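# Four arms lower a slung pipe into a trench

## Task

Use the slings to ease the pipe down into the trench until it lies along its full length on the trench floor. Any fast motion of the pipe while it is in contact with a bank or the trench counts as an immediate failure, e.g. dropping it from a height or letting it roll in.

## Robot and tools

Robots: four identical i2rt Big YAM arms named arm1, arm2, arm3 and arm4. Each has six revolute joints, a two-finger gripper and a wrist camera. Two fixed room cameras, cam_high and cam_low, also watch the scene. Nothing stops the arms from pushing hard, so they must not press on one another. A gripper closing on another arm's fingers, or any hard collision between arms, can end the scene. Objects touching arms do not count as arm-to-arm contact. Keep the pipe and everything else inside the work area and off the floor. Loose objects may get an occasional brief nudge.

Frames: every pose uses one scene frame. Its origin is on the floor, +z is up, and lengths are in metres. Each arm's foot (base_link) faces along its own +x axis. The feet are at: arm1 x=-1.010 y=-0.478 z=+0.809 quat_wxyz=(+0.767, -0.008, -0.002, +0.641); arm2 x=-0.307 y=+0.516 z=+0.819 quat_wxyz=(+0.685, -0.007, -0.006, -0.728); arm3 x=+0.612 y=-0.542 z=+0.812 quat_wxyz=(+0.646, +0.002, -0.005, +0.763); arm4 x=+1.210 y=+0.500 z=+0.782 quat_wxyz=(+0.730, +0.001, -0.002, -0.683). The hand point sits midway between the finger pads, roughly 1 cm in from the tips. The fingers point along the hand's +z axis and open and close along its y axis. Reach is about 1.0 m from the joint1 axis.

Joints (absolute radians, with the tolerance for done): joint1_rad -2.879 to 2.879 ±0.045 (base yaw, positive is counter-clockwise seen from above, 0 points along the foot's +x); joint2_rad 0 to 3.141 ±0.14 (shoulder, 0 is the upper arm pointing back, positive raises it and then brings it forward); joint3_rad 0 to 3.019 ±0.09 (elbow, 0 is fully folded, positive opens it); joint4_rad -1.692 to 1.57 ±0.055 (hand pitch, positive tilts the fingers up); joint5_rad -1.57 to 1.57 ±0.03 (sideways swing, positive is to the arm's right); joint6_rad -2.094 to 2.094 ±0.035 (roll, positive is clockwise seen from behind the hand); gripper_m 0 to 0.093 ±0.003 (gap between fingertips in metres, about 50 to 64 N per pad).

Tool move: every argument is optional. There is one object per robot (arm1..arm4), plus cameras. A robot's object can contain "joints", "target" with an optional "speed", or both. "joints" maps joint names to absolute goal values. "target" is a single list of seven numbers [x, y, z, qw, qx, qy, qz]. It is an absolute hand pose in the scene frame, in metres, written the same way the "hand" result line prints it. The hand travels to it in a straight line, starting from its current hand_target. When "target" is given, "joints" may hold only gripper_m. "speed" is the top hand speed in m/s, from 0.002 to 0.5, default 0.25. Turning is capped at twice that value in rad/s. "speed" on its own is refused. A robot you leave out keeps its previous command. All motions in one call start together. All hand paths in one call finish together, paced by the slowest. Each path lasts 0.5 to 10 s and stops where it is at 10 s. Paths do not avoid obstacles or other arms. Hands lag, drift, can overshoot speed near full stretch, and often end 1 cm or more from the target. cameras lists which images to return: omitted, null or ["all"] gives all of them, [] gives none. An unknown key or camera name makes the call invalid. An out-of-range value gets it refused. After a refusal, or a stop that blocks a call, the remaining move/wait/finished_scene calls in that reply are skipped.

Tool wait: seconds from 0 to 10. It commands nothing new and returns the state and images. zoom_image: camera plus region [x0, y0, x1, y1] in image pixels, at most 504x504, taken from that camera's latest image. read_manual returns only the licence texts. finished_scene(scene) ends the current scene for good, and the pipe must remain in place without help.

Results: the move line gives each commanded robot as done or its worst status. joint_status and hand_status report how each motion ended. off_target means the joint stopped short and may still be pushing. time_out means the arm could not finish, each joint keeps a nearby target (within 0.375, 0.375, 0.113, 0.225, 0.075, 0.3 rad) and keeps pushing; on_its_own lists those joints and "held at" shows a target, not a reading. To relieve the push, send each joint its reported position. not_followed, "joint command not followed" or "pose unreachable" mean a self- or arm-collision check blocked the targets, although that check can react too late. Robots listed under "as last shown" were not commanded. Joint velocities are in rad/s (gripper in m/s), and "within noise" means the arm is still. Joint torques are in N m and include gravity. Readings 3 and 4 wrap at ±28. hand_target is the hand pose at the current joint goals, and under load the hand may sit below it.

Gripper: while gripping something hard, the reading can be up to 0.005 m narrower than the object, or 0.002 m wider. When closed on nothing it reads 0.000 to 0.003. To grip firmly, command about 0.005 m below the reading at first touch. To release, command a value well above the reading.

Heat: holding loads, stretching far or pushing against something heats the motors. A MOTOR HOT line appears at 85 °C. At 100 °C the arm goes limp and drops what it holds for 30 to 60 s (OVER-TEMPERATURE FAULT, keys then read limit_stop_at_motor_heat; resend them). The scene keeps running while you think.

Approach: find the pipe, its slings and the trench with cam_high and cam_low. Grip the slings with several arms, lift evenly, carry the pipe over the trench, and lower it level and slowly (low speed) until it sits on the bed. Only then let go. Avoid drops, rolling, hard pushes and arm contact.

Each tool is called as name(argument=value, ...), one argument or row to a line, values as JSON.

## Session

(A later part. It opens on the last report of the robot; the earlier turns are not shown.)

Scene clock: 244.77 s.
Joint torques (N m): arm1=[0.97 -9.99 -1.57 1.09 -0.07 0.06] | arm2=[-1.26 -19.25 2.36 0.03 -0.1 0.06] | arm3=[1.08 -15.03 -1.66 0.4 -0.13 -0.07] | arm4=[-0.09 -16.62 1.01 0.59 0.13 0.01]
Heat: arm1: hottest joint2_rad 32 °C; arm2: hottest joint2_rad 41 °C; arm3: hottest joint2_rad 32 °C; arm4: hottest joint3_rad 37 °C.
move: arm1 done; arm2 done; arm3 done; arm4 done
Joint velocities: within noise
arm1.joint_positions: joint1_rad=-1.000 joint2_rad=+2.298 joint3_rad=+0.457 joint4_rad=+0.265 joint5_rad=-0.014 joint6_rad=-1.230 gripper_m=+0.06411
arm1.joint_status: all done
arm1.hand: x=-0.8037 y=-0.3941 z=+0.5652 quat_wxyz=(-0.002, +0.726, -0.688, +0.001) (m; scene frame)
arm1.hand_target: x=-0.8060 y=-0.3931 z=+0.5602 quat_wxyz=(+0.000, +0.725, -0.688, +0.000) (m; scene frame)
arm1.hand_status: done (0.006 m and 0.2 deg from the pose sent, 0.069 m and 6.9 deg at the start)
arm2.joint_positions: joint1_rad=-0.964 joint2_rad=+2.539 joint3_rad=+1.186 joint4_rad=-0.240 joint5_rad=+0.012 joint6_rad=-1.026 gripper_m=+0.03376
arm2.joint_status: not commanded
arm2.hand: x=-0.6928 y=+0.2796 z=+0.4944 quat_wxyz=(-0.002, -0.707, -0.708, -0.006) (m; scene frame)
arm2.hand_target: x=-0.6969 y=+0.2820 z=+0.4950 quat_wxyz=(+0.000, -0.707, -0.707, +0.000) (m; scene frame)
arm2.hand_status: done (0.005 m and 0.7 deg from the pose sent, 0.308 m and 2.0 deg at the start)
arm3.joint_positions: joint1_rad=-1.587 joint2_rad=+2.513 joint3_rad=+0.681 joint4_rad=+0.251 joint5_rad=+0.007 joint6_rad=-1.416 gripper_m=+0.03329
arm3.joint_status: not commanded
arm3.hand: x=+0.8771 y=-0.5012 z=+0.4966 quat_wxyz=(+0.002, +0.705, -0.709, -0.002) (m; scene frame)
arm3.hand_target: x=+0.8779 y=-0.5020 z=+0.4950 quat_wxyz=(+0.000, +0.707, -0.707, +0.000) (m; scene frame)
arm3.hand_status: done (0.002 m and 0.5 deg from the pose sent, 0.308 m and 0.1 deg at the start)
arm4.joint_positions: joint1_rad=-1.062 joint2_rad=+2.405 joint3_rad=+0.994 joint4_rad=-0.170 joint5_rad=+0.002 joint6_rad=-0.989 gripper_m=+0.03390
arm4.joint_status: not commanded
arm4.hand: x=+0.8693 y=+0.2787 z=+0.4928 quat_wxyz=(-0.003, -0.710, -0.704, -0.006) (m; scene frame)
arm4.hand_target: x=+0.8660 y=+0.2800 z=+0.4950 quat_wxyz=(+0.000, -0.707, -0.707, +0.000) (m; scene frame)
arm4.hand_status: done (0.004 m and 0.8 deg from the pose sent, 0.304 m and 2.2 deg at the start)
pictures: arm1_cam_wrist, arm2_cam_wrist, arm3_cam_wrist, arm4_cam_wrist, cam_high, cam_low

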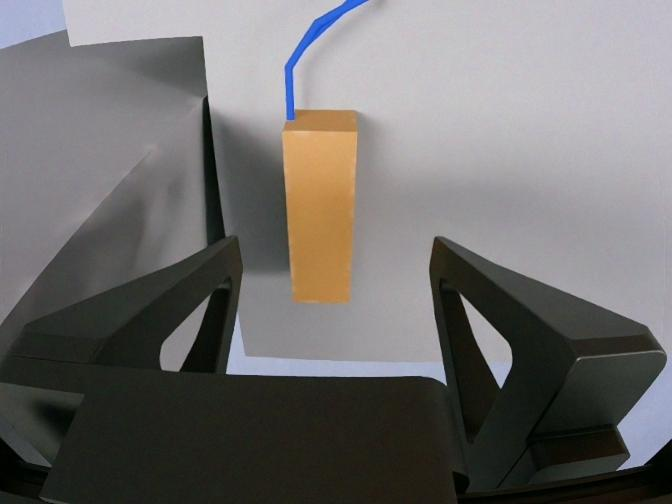

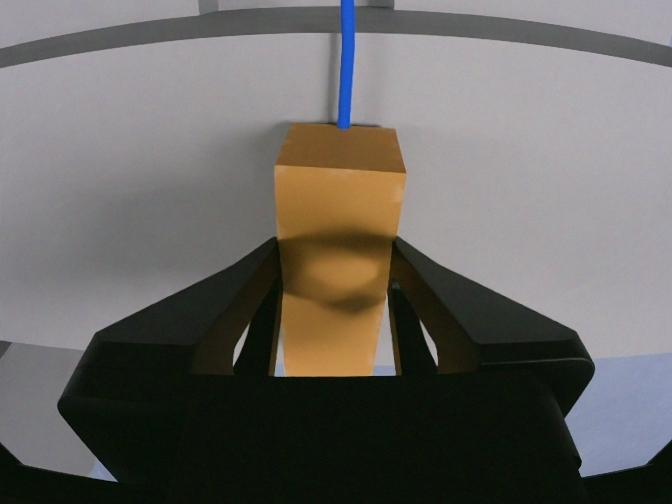

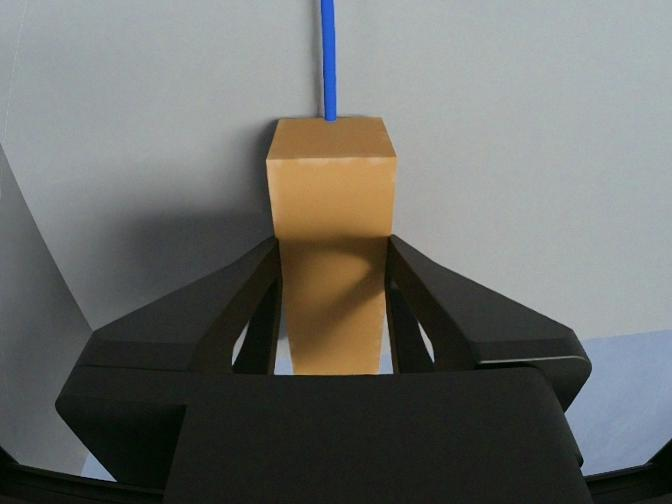

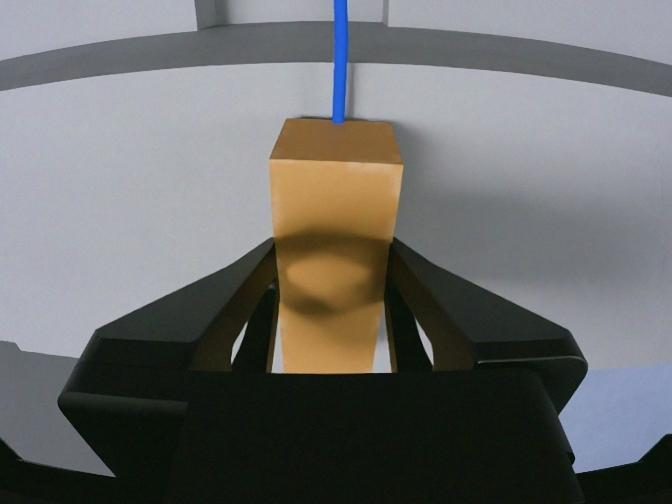

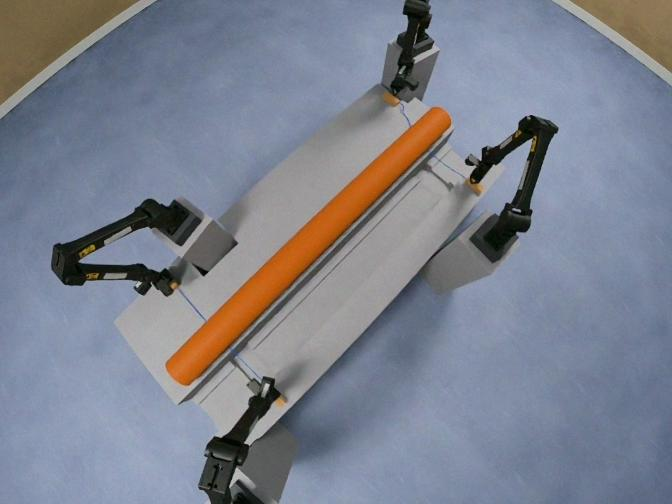

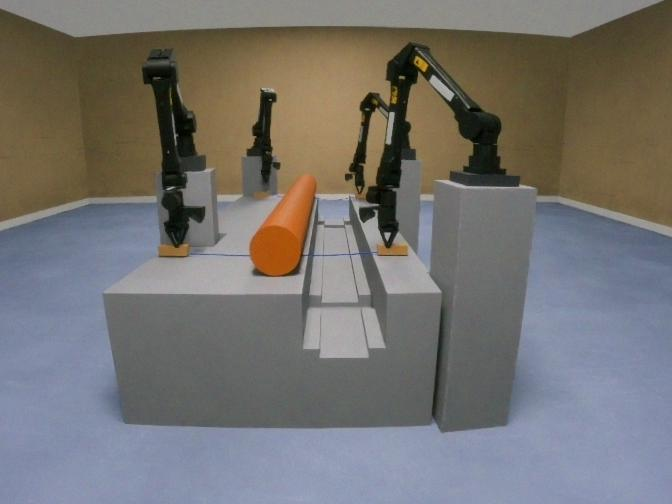

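move(
  arm1={"target": [-0.812, -0.394, 0.50, 0, 0.7254, -0.6884, 0], "speed": 0.06},
  arm2={"target": [-0.697, 0.282, 0.486, 0, 0.7071, 0.7071, 0], "speed": 0.05},
  arm3={"target": [0.878, -0.502, 0.486, 0, 0.7071, -0.7071, 0], "speed": 0.05},
  arm4={"target": [0.866, 0.28, 0.486, 0, 0.7071, 0.7071, 0], "speed": 0.05},
  cameras=["arm1_cam_wrist"],
)

move(
  arm2={"joints": {"gripper_m": 0.075}},
  arm3={"joints": {"gripper_m": 0.075}},
  arm4={"joints": {"gripper_m": 0.075}},
  cameras=["arm2_cam_wrist", "arm3_cam_wrist", "arm4_cam_wrist"],
)

Scene clock: 254.77 s.
Joint torques (N m): arm1=[0.73 -10.64 -2.91 0.91 -0.09 0.05] | arm2=[-1.26 -18.2 3.47 0.02 -0.1 0.07] | arm3=[1.08 -14.45 -1.65 0.44 -0.12 -0.06] | arm4=[-0.03 -15.62 1.8 0.58 0.12 0.01]
Heat: arm1: hottest joint2_rad 32 °C; arm2: hottest joint2_rad 40 °C; arm3: hottest joint2_rad 32 °C; arm4: hottest joint3_rad 35 °C.
move: arm1 done; arm2 done; arm3 done; arm4 done
Joint velocities: within noise
arm1.joint_positions: joint1_rad=-0.990 joint2_rad=+2.540 joint3_rad=+0.550 joint4_rad=+0.412 joint5_rad=-0.014 joint6_rad=-1.220 gripper_m=+0.06411
arm1.joint_status: not commanded
arm1.hand: x=-0.8089 y=-0.3948 z=+0.5048 quat_wxyz=(-0.001, +0.725, -0.688, +0.000) (m; scene frame)
arm1.hand_target: x=-0.8120 y=-0.3941 z=+0.5002 quat_wxyz=(+0.000, +0.725, -0.688, +0.000) (m; scene frame)
arm1.hand_status: done (0.006 m and 0.1 deg from the pose sent, 0.066 m and 0.2 deg at the start)
arm2.joint_positions: joint1_rad=-0.964 joint2_rad=+2.551 joint3_rad=+1.186 joint4_rad=-0.230 joint5_rad=+0.012 joint6_rad=-1.028 gripper_m=+0.03376
arm2.joint_status: not commanded
arm2.hand: x=-0.6902 y=+0.2811 z=+0.4894 quat_wxyz=(-0.002, -0.706, -0.708, -0.007) (m; scene frame)
arm2.hand_target: x=-0.6969 y=+0.2820 z=+0.4861 quat_wxyz=(+0.000, -0.707, -0.707, +0.000) (m; scene frame)
arm2.hand_status: done (0.008 m and 0.8 deg from the pose sent, 0.010 m and 0.7 deg at the start)
arm3.joint_positions: joint1_rad=-1.587 joint2_rad=+2.533 joint3_rad=+0.697 joint4_rad=+0.264 joint5_rad=+0.007 joint6_rad=-1.417 gripper_m=+0.03329
arm3.joint_status: not commanded
arm3.hand: x=+0.8808 y=-0.5006 z=+0.4899 quat_wxyz=(-0.002, +0.706, -0.709, +0.000) (m; scene frame)
arm3.hand_target: x=+0.8781 y=-0.5019 z=+0.4861 quat_wxyz=(+0.000, +0.707, -0.707, +0.000) (m; scene frame)
arm3.hand_status: done (0.005 m and 0.3 deg from the pose sent, 0.011 m and 0.5 deg at the start)
arm4.joint_positions: joint1_rad=-1.062 joint2_rad=+2.417 joint3_rad=+0.994 joint4_rad=-0.157 joint5_rad=+0.002 joint6_rad=-0.989 gripper_m=+0.03390
arm4.joint_status: not commanded
arm4.hand: x=+0.8710 y=+0.2799 z=+0.4879 quat_wxyz=(-0.003, -0.710, -0.705, -0.005) (m; scene frame)
arm4.hand_target: x=+0.8660 y=+0.2800 z=+0.4861 quat_wxyz=(+0.000, -0.707, -0.707, +0.000) (m; scene frame)
arm4.hand_status: done (0.005 m and 0.8 deg from the pose sent, 0.008 m and 0.8 deg at the start)
pictures: arm1_cam_wrist

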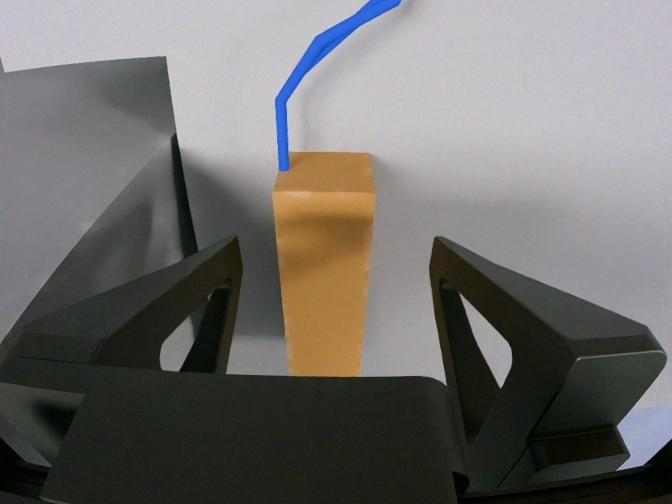

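Scene clock: 255.33 s.
Joint torques (N m): arm1=[0.73 -10.7 -2.88 0.9 -0.06 0.09] | arm2=[-1.26 -18.2 3.45 0.03 -0.1 0.07] | arm3=[1.14 -14.39 -1.65 0.43 -0.12 -0.07] | arm4=[-0.03 -15.56 1.8 0.58 0.08 0.01]
Heat: arm1: hottest joint2_rad 32 °C; arm2: hottest joint2_rad 40 °C; arm3: hottest joint2_rad 32 °C; arm4: hottest joint3_rad 35 °C.
move: arm2 done; arm3 done; arm4 done
Joint velocities: arm1=[within noise] | arm2=[-0.005 -0.015 -0.002 -0.007 -0.037 -0.168 0.001] | arm3=[within noise] | arm4=[within noise]
arm1: as last shown
arm2.joint_positions: joint1_rad=-0.964 joint2_rad=+2.551 joint3_rad=+1.186 joint4_rad=-0.230 joint5_rad=+0.013 joint6_rad=-1.028 gripper_m=+0.07495
arm2.joint_status: all done
arm2.hand: x=-0.6903 y=+0.2811 z=+0.4894 quat_wxyz=(-0.002, -0.706, -0.708, -0.007) (m; scene frame)
arm2.hand_target: x=-0.6969 y=+0.2821 z=+0.4861 quat_wxyz=(+0.000, -0.707, -0.707, +0.000) (m; scene frame)
arm2.hand_status: not commanded
arm3.joint_positions: joint1_rad=-1.587 joint2_rad=+2.533 joint3_rad=+0.697 joint4_rad=+0.264 joint5_rad=+0.007 joint6_rad=-1.417 gripper_m=+0.07493
arm3.joint_status: all done
arm3.hand: x=+0.8808 y=-0.5006 z=+0.4899 quat_wxyz=(-0.002, +0.706, -0.709, +0.000) (m; scene frame)
arm3.hand_target: x=+0.8781 y=-0.5020 z=+0.4861 quat_wxyz=(+0.000, +0.707, -0.707, +0.000) (m; scene frame)
arm3.hand_status: not commanded
arm4.joint_positions: joint1_rad=-1.062 joint2_rad=+2.417 joint3_rad=+0.994 joint4_rad=-0.157 joint5_rad=+0.003 joint6_rad=-0.990 gripper_m=+0.07492
arm4.joint_status: all done
arm4.hand: x=+0.8709 y=+0.2800 z=+0.4879 quat_wxyz=(-0.002, -0.709, -0.705, -0.005) (m; scene frame)
arm4.hand_target: x=+0.8660 y=+0.2800 z=+0.4861 quat_wxyz=(+0.000, -0.707, -0.707, +0.000) (m; scene frame)
arm4.hand_status: not commanded
pictures: arm2_cam_wrist, arm3_cam_wrist, arm4_cam_wrist

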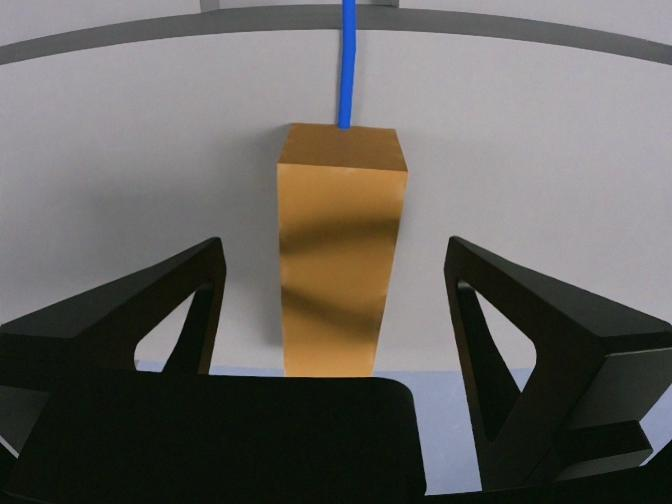

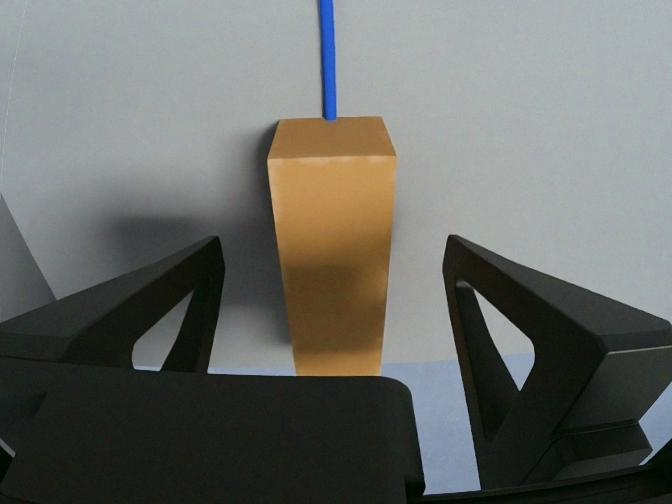

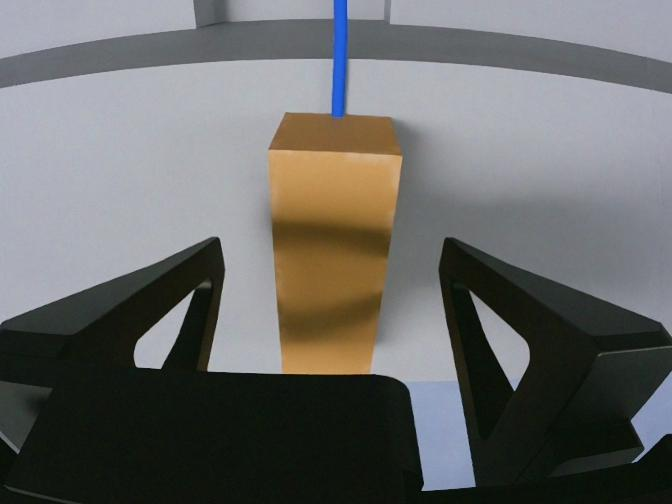

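move(
  arm1={"target": [-0.813, -0.394, 0.460, 0, 0.7254, -0.6884, 0], "speed": 0.06},
  arm2={"target": [-0.698, 0.265, 0.467, 0, 0.7071, 0.7071, 0], "speed": 0.05},
  arm3={"target": [0.876, -0.484, 0.466, 0, 0.7071, -0.7071, 0], "speed": 0.05},
  arm4={"target": [0.866, 0.262, 0.471, 0, 0.7071, 0.7071, 0], "speed": 0.05},
  cameras=["arm1_cam_wrist", "arm2_cam_wrist", "arm3_cam_wrist", "arm4_cam_wrist"],
)

Scene clock: 259.97 s.
Joint torques (N m): arm1=[0.26 -10.75 -3.26 1.09 -0.06 0.1] | arm2=[0.56 -18.2 4.12 -0.14 -0.12 0.2] | arm3=[1.79 -14.62 -1.74 0.46 -0.14 0.11] | arm4=[0.91 -15.79 2.4 0.46 0.08 0.31]
Heat: arm1: hottest joint2_rad 32 °C; arm2: hottest joint2_rad 39 °C; arm3: hottest joint2_rad 32 °C; arm4: hottest joint3_rad 35 °C.
move: arm1 done; arm2 off_target; arm3 done; arm4 done
Joint velocities: within noise
arm1.joint_positions: joint1_rad=-0.985 joint2_rad=+2.674 joint3_rad=+0.632 joint4_rad=+0.466 joint5_rad=-0.014 joint6_rad=-1.215 gripper_m=+0.06411
arm1.joint_status: not commanded
arm1.hand: x=-0.8084 y=-0.3942 z=+0.4650 quat_wxyz=(-0.001, +0.725, -0.688, +0.001) (m; scene frame)
arm1.hand_target: x=-0.8131 y=-0.3941 z=+0.4601 quat_wxyz=(+0.000, +0.725, -0.688, +0.000) (m; scene frame)
arm1.hand_status: done (0.007 m and 0.2 deg from the pose sent, 0.045 m and 0.1 deg at the start)
arm2.joint_positions: joint1_rad=-0.957 joint2_rad=+2.603 joint3_rad=+1.237 joint4_rad=-0.230 joint5_rad=+0.013 joint6_rad=-1.012 gripper_m=+0.07495
arm2.joint_status: not commanded
arm2.hand: x=-0.6950 y=+0.2745 z=+0.4710 quat_wxyz=(-0.002, -0.709, -0.705, -0.007) (m; scene frame)
arm2.hand_target: x=-0.6979 y=+0.2651 z=+0.4673 quat_wxyz=(+0.000, -0.707, -0.707, +0.000) (m; scene frame)
arm2.hand_status: off_target (0.011 m and 0.9 deg from the pose sent, 0.029 m and 0.8 deg at the start)
arm3.joint_positions: joint1_rad=-1.529 joint2_rad=+2.595 joint3_rad=+0.737 joint4_rad=+0.285 joint5_rad=+0.007 joint6_rad=-1.365 gripper_m=+0.07493
arm3.joint_status: not commanded
arm3.hand: x=+0.8795 y=-0.4848 z=+0.4702 quat_wxyz=(-0.002, +0.708, -0.707, +0.000) (m; scene frame)
arm3.hand_target: x=+0.8760 y=-0.4840 z=+0.4661 quat_wxyz=(+0.000, +0.707, -0.707, +0.000) (m; scene frame)
arm3.hand_status: done (0.006 m and 0.2 deg from the pose sent, 0.030 m and 0.3 deg at the start)
arm4.joint_positions: joint1_rad=-1.040 joint2_rad=+2.462 joint3_rad=+1.034 joint4_rad=-0.157 joint5_rad=+0.003 joint6_rad=-0.980 gripper_m=+0.07492
arm4.joint_status: not commanded
arm4.hand: x=+0.8710 y=+0.2692 z=+0.4730 quat_wxyz=(-0.002, -0.705, -0.709, -0.007) (m; scene frame)
arm4.hand_target: x=+0.8663 y=+0.2621 z=+0.4711 quat_wxyz=(+0.000, -0.707, -0.707, +0.000) (m; scene frame)
arm4.hand_status: done (0.009 m and 1.0 deg from the pose sent, 0.025 m and 0.8 deg at the start)
pictures: arm1_cam_wrist, arm2_cam_wrist, arm3_cam_wrist, arm4_cam_wrist

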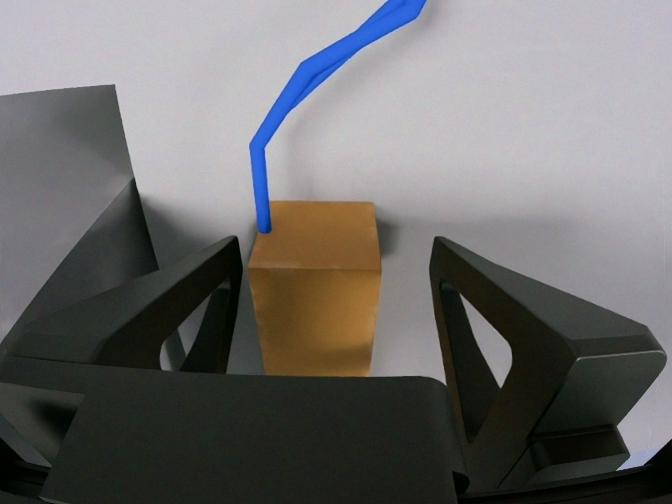

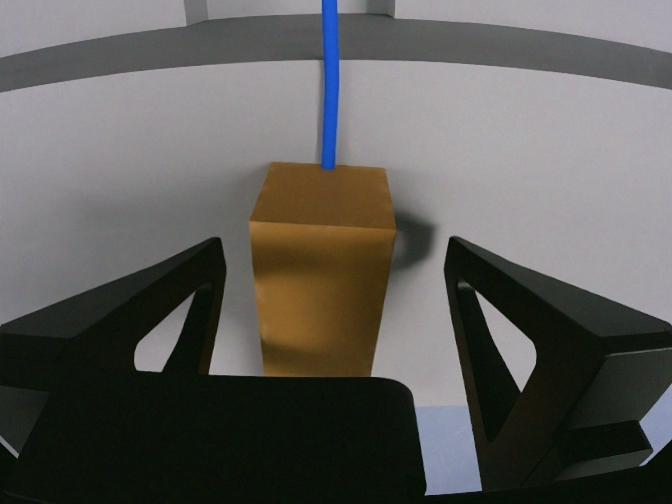

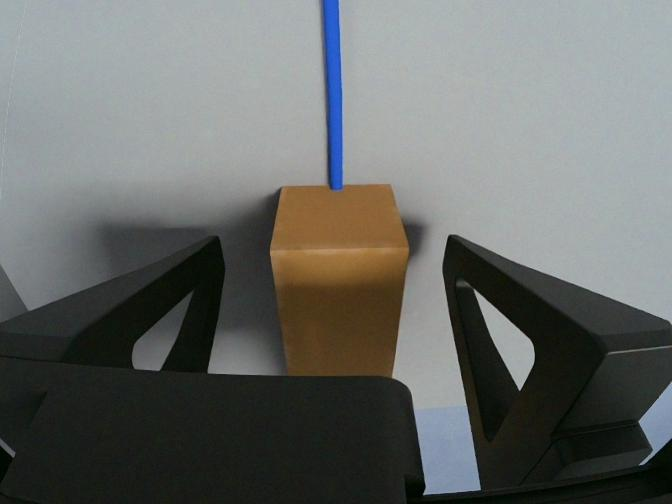

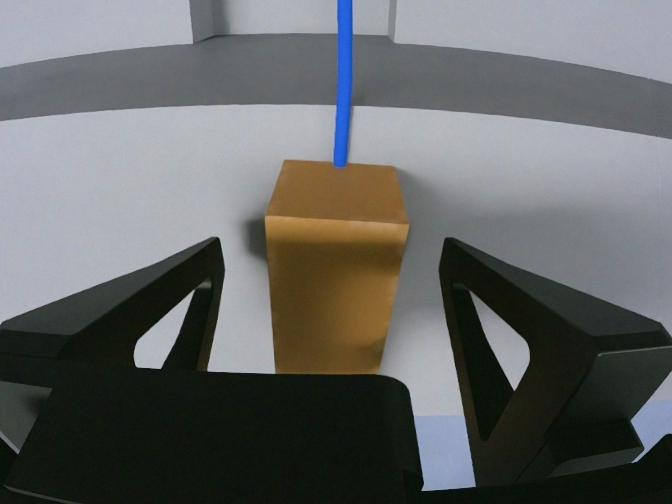

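move(
  arm1={"joints": {"gripper_m": 0.015}},
  arm2={"joints": {"gripper_m": 0.015}},
  arm3={"joints": {"gripper_m": 0.015}},
  arm4={"joints": {"gripper_m": 0.015}},
  cameras=["arm1_cam_wrist", "arm2_cam_wrist", "arm3_cam_wrist", "arm4_cam_wrist"],
)

Scene clock: 264.73 s.
Joint torques (N m): arm1=[0.79 -11.16 -3.32 0.96 -0.11 0.06] | arm2=[0.56 -18.26 4.15 -0.17 -0.13 0.2] | arm3=[1.79 -14.68 -1.76 0.39 -0.15 0.08] | arm4=[0.79 -15.74 2.43 0.46 0.07 0.29]
Heat: arm1: hottest joint2_rad 32 °C; arm2: hottest joint2_rad 38 °C; arm3: hottest joint2_rad 32 °C; arm4: hottest joint3_rad 34 °C.
move: arm1 off_target; arm2 off_target; arm3 off_target; arm4 off_target
Joint velocities: within noise
arm1.joint_positions: joint1_rad=-0.985 joint2_rad=+2.674 joint3_rad=+0.632 joint4_rad=+0.466 joint5_rad=-0.014 joint6_rad=-1.214 gripper_m=+0.03413
arm1.joint_status: gripper_m off_target (ended at +0.03416, target +0.01500)
arm1.hand: x=-0.8084 y=-0.3940 z=+0.4650 quat_wxyz=(-0.002, +0.725, -0.689, +0.001) (m; scene frame)
arm1.hand_target: x=-0.8131 y=-0.3941 z=+0.4601 quat_wxyz=(+0.000, +0.725, -0.688, +0.000) (m; scene frame)
arm1.hand_status: not commanded
arm2.joint_positions: joint1_rad=-0.957 joint2_rad=+2.603 joint3_rad=+1.237 joint4_rad=-0.230 joint5_rad=+0.013 joint6_rad=-1.010 gripper_m=+0.03459
arm2.joint_status: gripper_m off_target (ended at +0.03462, target +0.01500)
arm2.hand: x=-0.6949 y=+0.2744 z=+0.4710 quat_wxyz=(-0.002, -0.710, -0.704, -0.007) (m; scene frame)
arm2.hand_target: x=-0.6980 y=+0.2651 z=+0.4673 quat_wxyz=(+0.000, -0.707, -0.707, +0.000) (m; scene frame)
arm2.hand_status: not commanded
arm3.joint_positions: joint1_rad=-1.529 joint2_rad=+2.595 joint3_rad=+0.737 joint4_rad=+0.286 joint5_rad=+0.007 joint6_rad=-1.363 gripper_m=+0.03473
arm3.joint_status: gripper_m off_target (ended at +0.03476, target +0.01500)
arm3.hand: x=+0.8798 y=-0.4848 z=+0.4702 quat_wxyz=(-0.002, +0.707, -0.707, +0.000) (m; scene frame)
arm3.hand_target: x=+0.8759 y=-0.4840 z=+0.4661 quat_wxyz=(+0.000, +0.707, -0.707, +0.000) (m; scene frame)
arm3.hand_status: not commanded
arm4.joint_positions: joint1_rad=-1.040 joint2_rad=+2.462 joint3_rad=+1.034 joint4_rad=-0.157 joint5_rad=+0.003 joint6_rad=-0.978 gripper_m=+0.03484
arm4.joint_status: gripper_m off_target (ended at +0.03487, target +0.01500)
arm4.hand: x=+0.8710 y=+0.2692 z=+0.4730 quat_wxyz=(-0.002, -0.706, -0.709, -0.008) (m; scene frame)
arm4.hand_target: x=+0.8662 y=+0.2621 z=+0.4711 quat_wxyz=(+0.000, -0.707, -0.707, +0.000) (m; scene frame)
arm4.hand_status: not commanded
pictures: arm1_cam_wrist, arm2_cam_wrist, arm3_cam_wrist, arm4_cam_wrist

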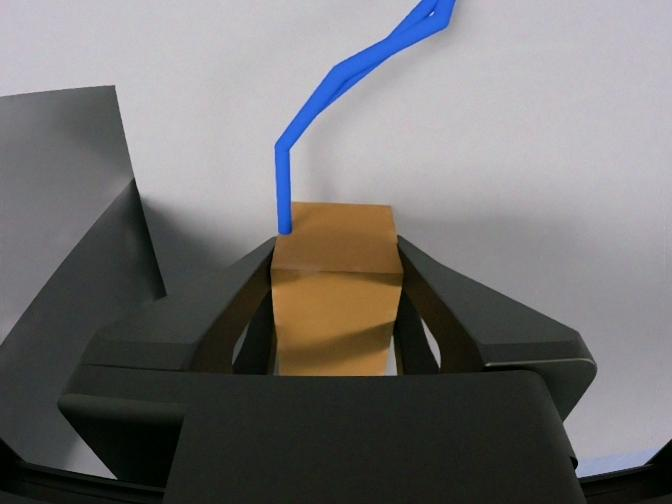

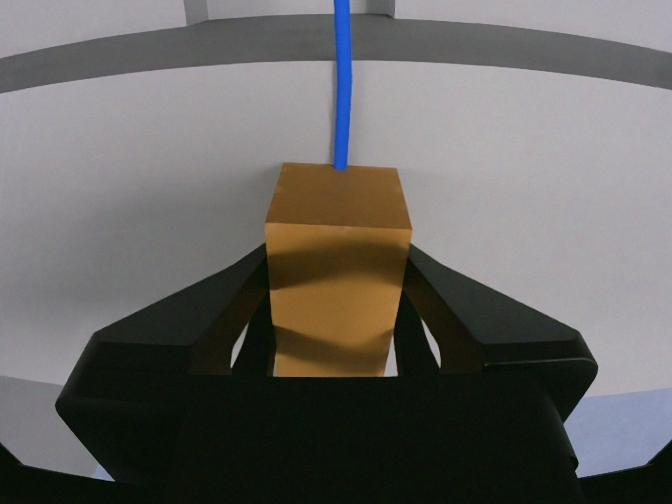

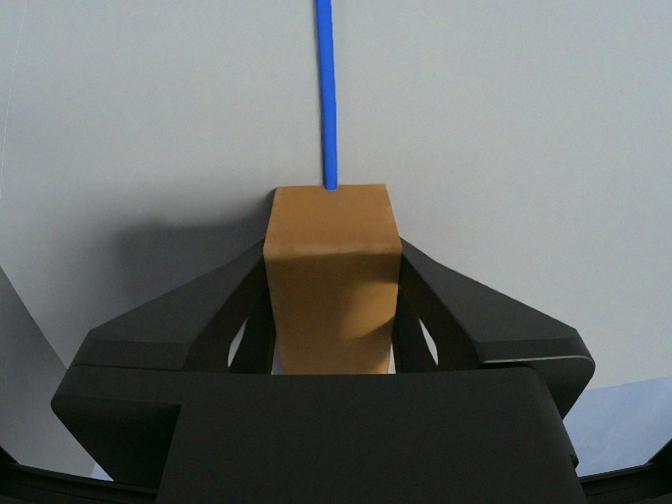

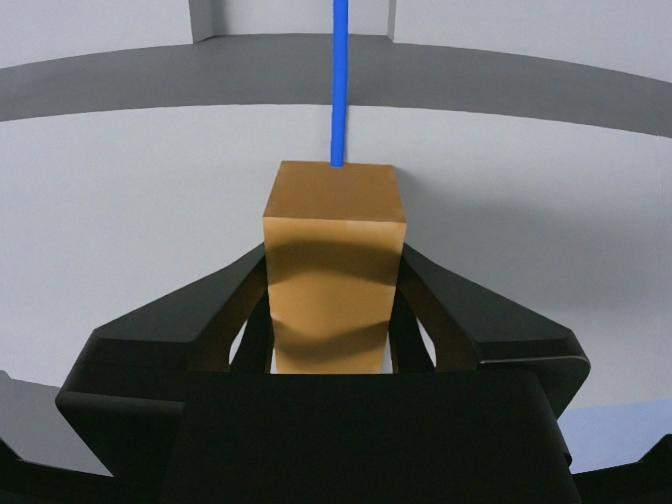

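move(
  arm1={"target": [-0.656, -0.237, 0.773, 0, 0.7071, -0.7071, 0], "speed": 0.15},
  arm2={"target": [-0.696, 0.0, 0.768, 0, 0.7071, 0.7071, 0], "speed": 0.15},
  arm3={"target": [0.885, -0.236, 0.768, 0, 0.7071, -0.7071, 0], "speed": 0.15},
  arm4={"target": [0.860, -0.005, 0.784, 0, 0.7071, 0.7071, 0], "speed": 0.15},
)

Scene clock: 274.30 s.
Joint torques (N m): arm1=[-0.09 -16.97 8.49 -0.29 -0.11 0.03] | arm2=[0.21 -25.05 13.03 -0.99 -0.14 0.18] | arm3=[1.55 -17.44 6.97 -0.4 -0.24 0.1] | arm4=[1.03 -22.95 10.81 -0.31 0.04 0.31]
Heat: arm1: hottest joint2_rad 32 °C; arm2: hottest joint2_rad 37 °C; arm3: hottest joint2_rad 32 °C; arm4: hottest joint3_rad 34 °C.
move: arm1 off_target; arm2 off_target; arm3 off_target; arm4 off_target
Joint velocities: within noise
arm1.joint_positions: joint1_rad=-0.803 joint2_rad=+1.815 joint3_rad=+0.922 joint4_rad=-0.736 joint5_rad=-0.015 joint6_rad=-0.982 gripper_m=+0.03413
arm1.joint_status: not commanded
arm1.hand: x=-0.6743 y=-0.2519 z=+0.7501 quat_wxyz=(+0.025, +0.707, -0.707, -0.005) (m; scene frame)
arm1.hand_target: x=-0.6567 y=-0.2375 z=+0.7730 quat_wxyz=(+0.000, +0.707, -0.707, +0.000) (m; scene frame)
arm1.hand_status: off_target (0.033 m and 2.9 deg from the pose sent, 0.378 m and 3.0 deg at the start)
arm2.joint_positions: joint1_rad=-0.592 joint2_rad=+2.284 joint3_rad=+1.695 joint4_rad=-1.048 joint5_rad=+0.009 joint6_rad=-0.652 gripper_m=+0.03461
arm2.joint_status: not commanded
arm2.hand: x=-0.6870 y=+0.0219 z=+0.7437 quat_wxyz=(+0.003, -0.708, -0.706, -0.025) (m; scene frame)
arm2.hand_target: x=-0.6952 y=+0.0010 z=+0.7684 quat_wxyz=(+0.000, -0.707, -0.707, +0.000) (m; scene frame)
arm2.hand_status: off_target (0.034 m and 2.9 deg from the pose sent, 0.404 m and 0.9 deg at the start)
arm3.joint_positions: joint1_rad=-0.895 joint2_rad=+1.784 joint3_rad=+0.881 joint4_rad=-0.708 joint5_rad=+0.005 joint6_rad=-0.733 gripper_m=+0.03473
arm3.joint_status: not commanded
arm3.hand: x=+0.8764 y=-0.2485 z=+0.7563 quat_wxyz=(+0.016, +0.708, -0.706, +0.001) (m; scene frame)
arm3.hand_target: x=+0.8848 y=-0.2362 z=+0.7681 quat_wxyz=(+0.000, +0.707, -0.707, +0.000) (m; scene frame)
arm3.hand_status: off_target (0.019 m and 1.8 deg from the pose sent, 0.388 m and 0.2 deg at the start)
arm4.joint_positions: joint1_rad=-0.675 joint2_rad=+2.125 joint3_rad=+1.575 joint4_rad=-1.085 joint5_rad=+0.004 joint6_rad=-0.618 gripper_m=+0.03484
arm4.joint_status: not commanded
arm4.hand: x=+0.8721 y=+0.0177 z=+0.7535 quat_wxyz=(+0.005, -0.704, -0.710, -0.032) (m; scene frame)
arm4.hand_target: x=+0.8610 y=-0.0036 z=+0.7846 quat_wxyz=(+0.000, -0.707, -0.707, +0.000) (m; scene frame)
arm4.hand_status: off_target (0.040 m and 3.8 deg from the pose sent, 0.415 m and 0.9 deg at the start)
pictures: arm1_cam_wrist, arm2_cam_wrist, arm3_cam_wrist, arm4_cam_wrist, cam_high, cam_low

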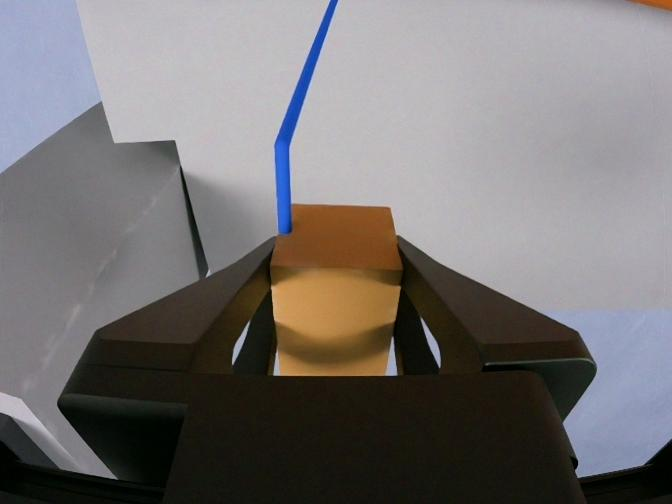

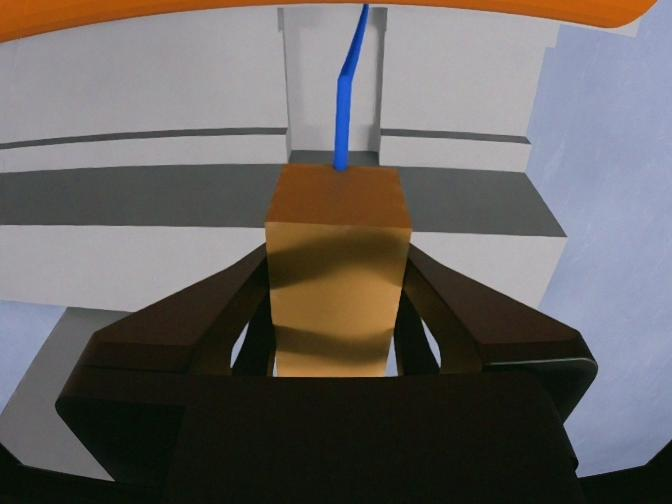

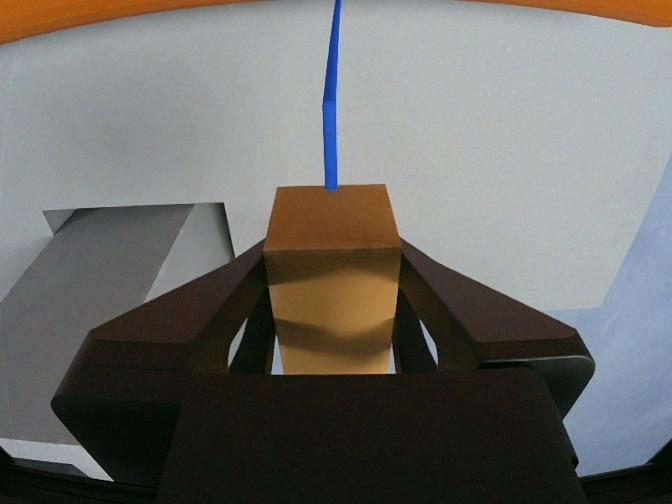

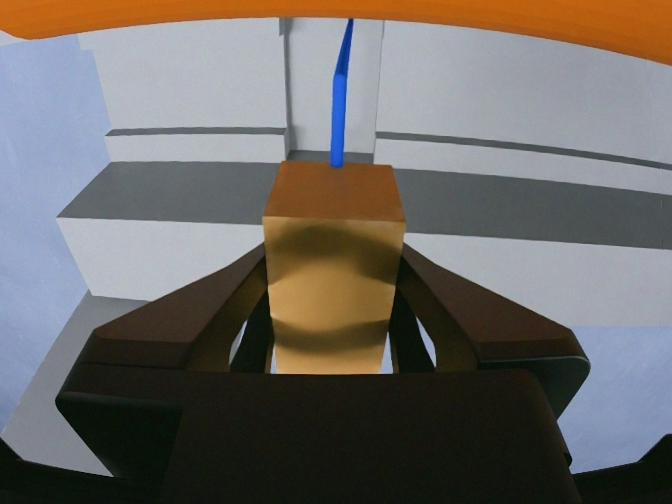

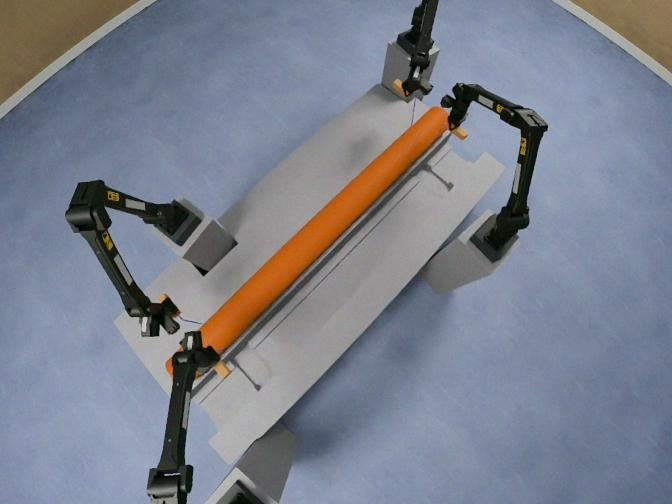

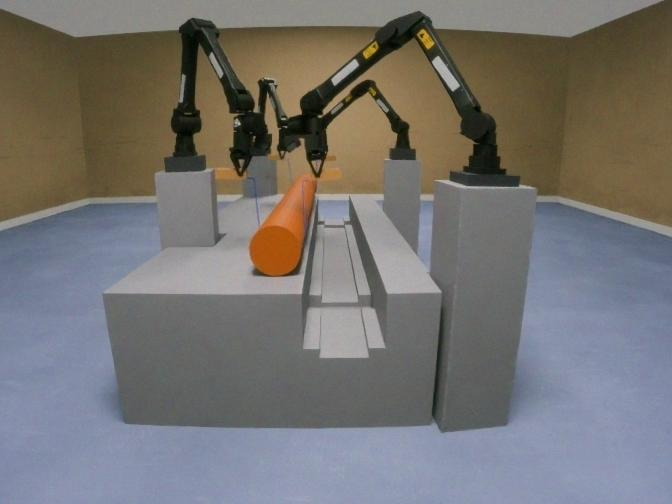

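move(
  arm1={"target": [-0.656, -0.237, 0.813, 0, 0.7071, -0.7071, 0], "speed": 0.05},
  arm2={"target": [-0.696, 0.0, 0.818, 0, 0.7071, 0.7071, 0], "speed": 0.05},
  arm3={"target": [0.885, -0.236, 0.808, 0, 0.7071, -0.7071, 0], "speed": 0.05},
  arm4={"target": [0.860, -0.005, 0.826, 0, 0.7071, 0.7071, 0], "speed": 0.05},
  cameras=["arm1_cam_wrist", "arm2_cam_wrist", "arm3_cam_wrist", "arm4_cam_wrist", "cam_low"],
)

Scene clock: 279.50 s.
Joint torques (N m): arm1=[-0.73 -21.48 10.11 -1.11 -0.16 -0.08] | arm2=[0.21 -30.74 14.39 -1.63 -0.3 0.12] | arm3=[1.55 -22.71 8.64 -1.03 -0.25 0.02] | arm4=[0.79 -27.63 12.51 -0.62 -0.15 0.23]
Heat: arm1: hottest joint2_rad 32 °C; arm2: hottest joint2_rad 38 °C; arm3: hottest joint2_rad 32 °C; arm4: hottest joint3_rad 34 °C.
move: arm1 off_target; arm2 off_target; arm3 off_target; arm4 off_target
Joint velocities: within noise
arm1.joint_positions: joint1_rad=-0.802 joint2_rad=+1.787 joint3_rad=+0.922 joint4_rad=-0.818 joint5_rad=-0.013 joint6_rad=-0.973 gripper_m=+0.03412
arm1.joint_status: not commanded
arm1.hand: x=-0.6869 y=-0.2600 z=+0.7622 quat_wxyz=(+0.052, +0.703, -0.709, -0.009) (m; scene frame)
arm1.hand_target: x=-0.6584 y=-0.2386 z=+0.8115 quat_wxyz=(+0.000, +0.707, -0.707, +0.000) (m; scene frame)
arm1.hand_status: off_target (0.064 m and 6.1 deg from the pose sent, 0.067 m and 2.9 deg at the start)
arm2.joint_positions: joint1_rad=-0.592 joint2_rad=+2.279 joint3_rad=+1.695 joint4_rad=-1.121 joint5_rad=+0.012 joint6_rad=-0.643 gripper_m=+0.03461
arm2.joint_status: not commanded
arm2.hand: x=-0.6773 y=+0.0357 z=+0.7480 quat_wxyz=(+0.010, -0.709, -0.703, -0.059) (m; scene frame)
arm2.hand_target: x=-0.6933 y=+0.0037 z=+0.8177 quat_wxyz=(+0.000, -0.707, -0.707, +0.000) (m; scene frame)
arm2.hand_status: off_target (0.081 m and 6.9 deg from the pose sent, 0.078 m and 2.9 deg at the start)
arm3.joint_positions: joint1_rad=-0.895 joint2_rad=+1.760 joint3_rad=+0.881 joint4_rad=-0.804 joint5_rad=+0.005 joint6_rad=-0.727 gripper_m=+0.03473
arm3.joint_status: not commanded
arm3.hand: x=+0.8637 y=-0.2628 z=+0.7668 quat_wxyz=(+0.051, +0.705, -0.707, +0.003) (m; scene frame)
arm3.hand_target: x=+0.8836 y=-0.2375 z=+0.8071 quat_wxyz=(+0.000, +0.707, -0.707, +0.000) (m; scene frame)
arm3.hand_status: off_target (0.054 m and 5.9 deg from the pose sent, 0.054 m and 1.8 deg at the start)
arm4.joint_positions: joint1_rad=-0.675 joint2_rad=+2.123 joint3_rad=+1.575 joint4_rad=-1.162 joint5_rad=+0.009 joint6_rad=-0.612 gripper_m=+0.03484
arm4.joint_status: not commanded
arm4.hand: x=+0.8820 y=+0.0334 z=+0.7566 quat_wxyz=(+0.014, -0.704, -0.707, -0.069) (m; scene frame)
arm4.hand_target: x=+0.8632 y=-0.0002 z=+0.8265 quat_wxyz=(+0.000, -0.707, -0.707, +0.000) (m; scene frame)
arm4.hand_status: off_target (0.082 m and 8.0 deg from the pose sent, 0.077 m and 3.8 deg at the start)
pictures: arm1_cam_wrist, arm2_cam_wrist, arm3_cam_wrist, arm4_cam_wrist, cam_low

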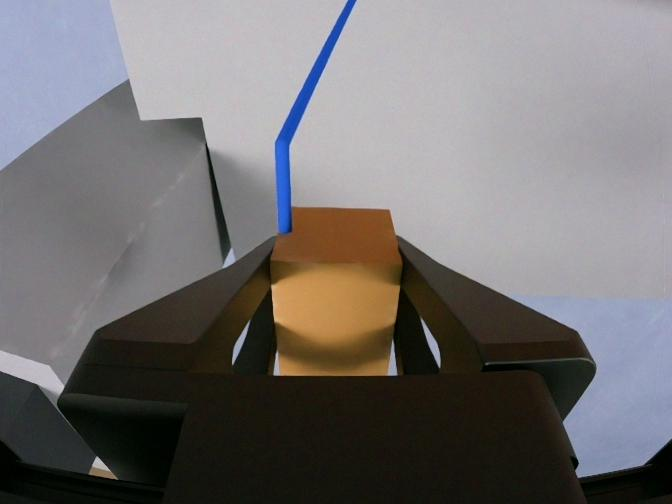

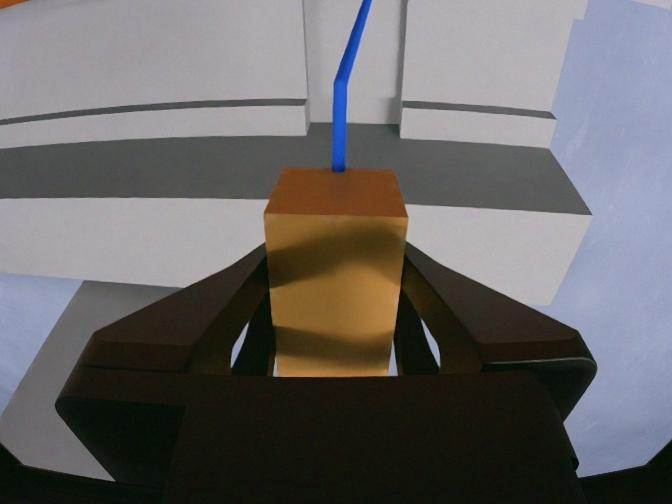

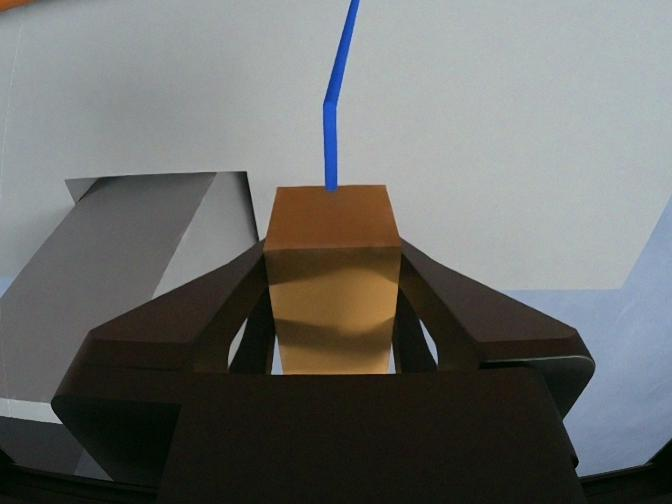

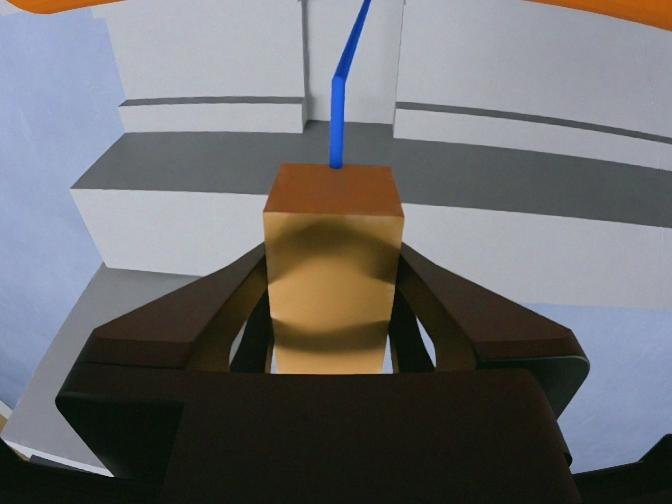

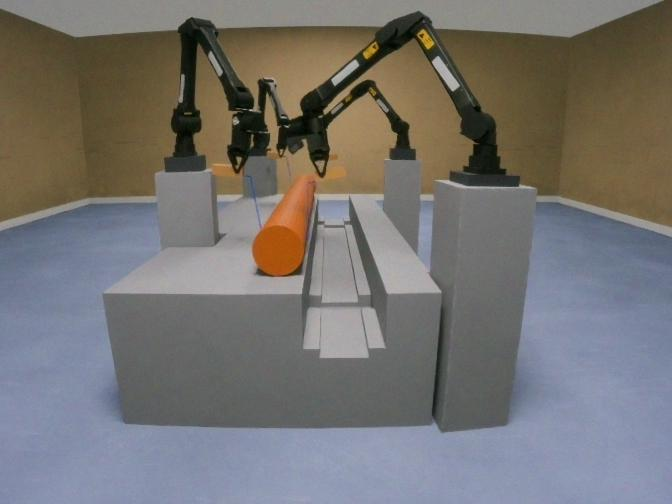

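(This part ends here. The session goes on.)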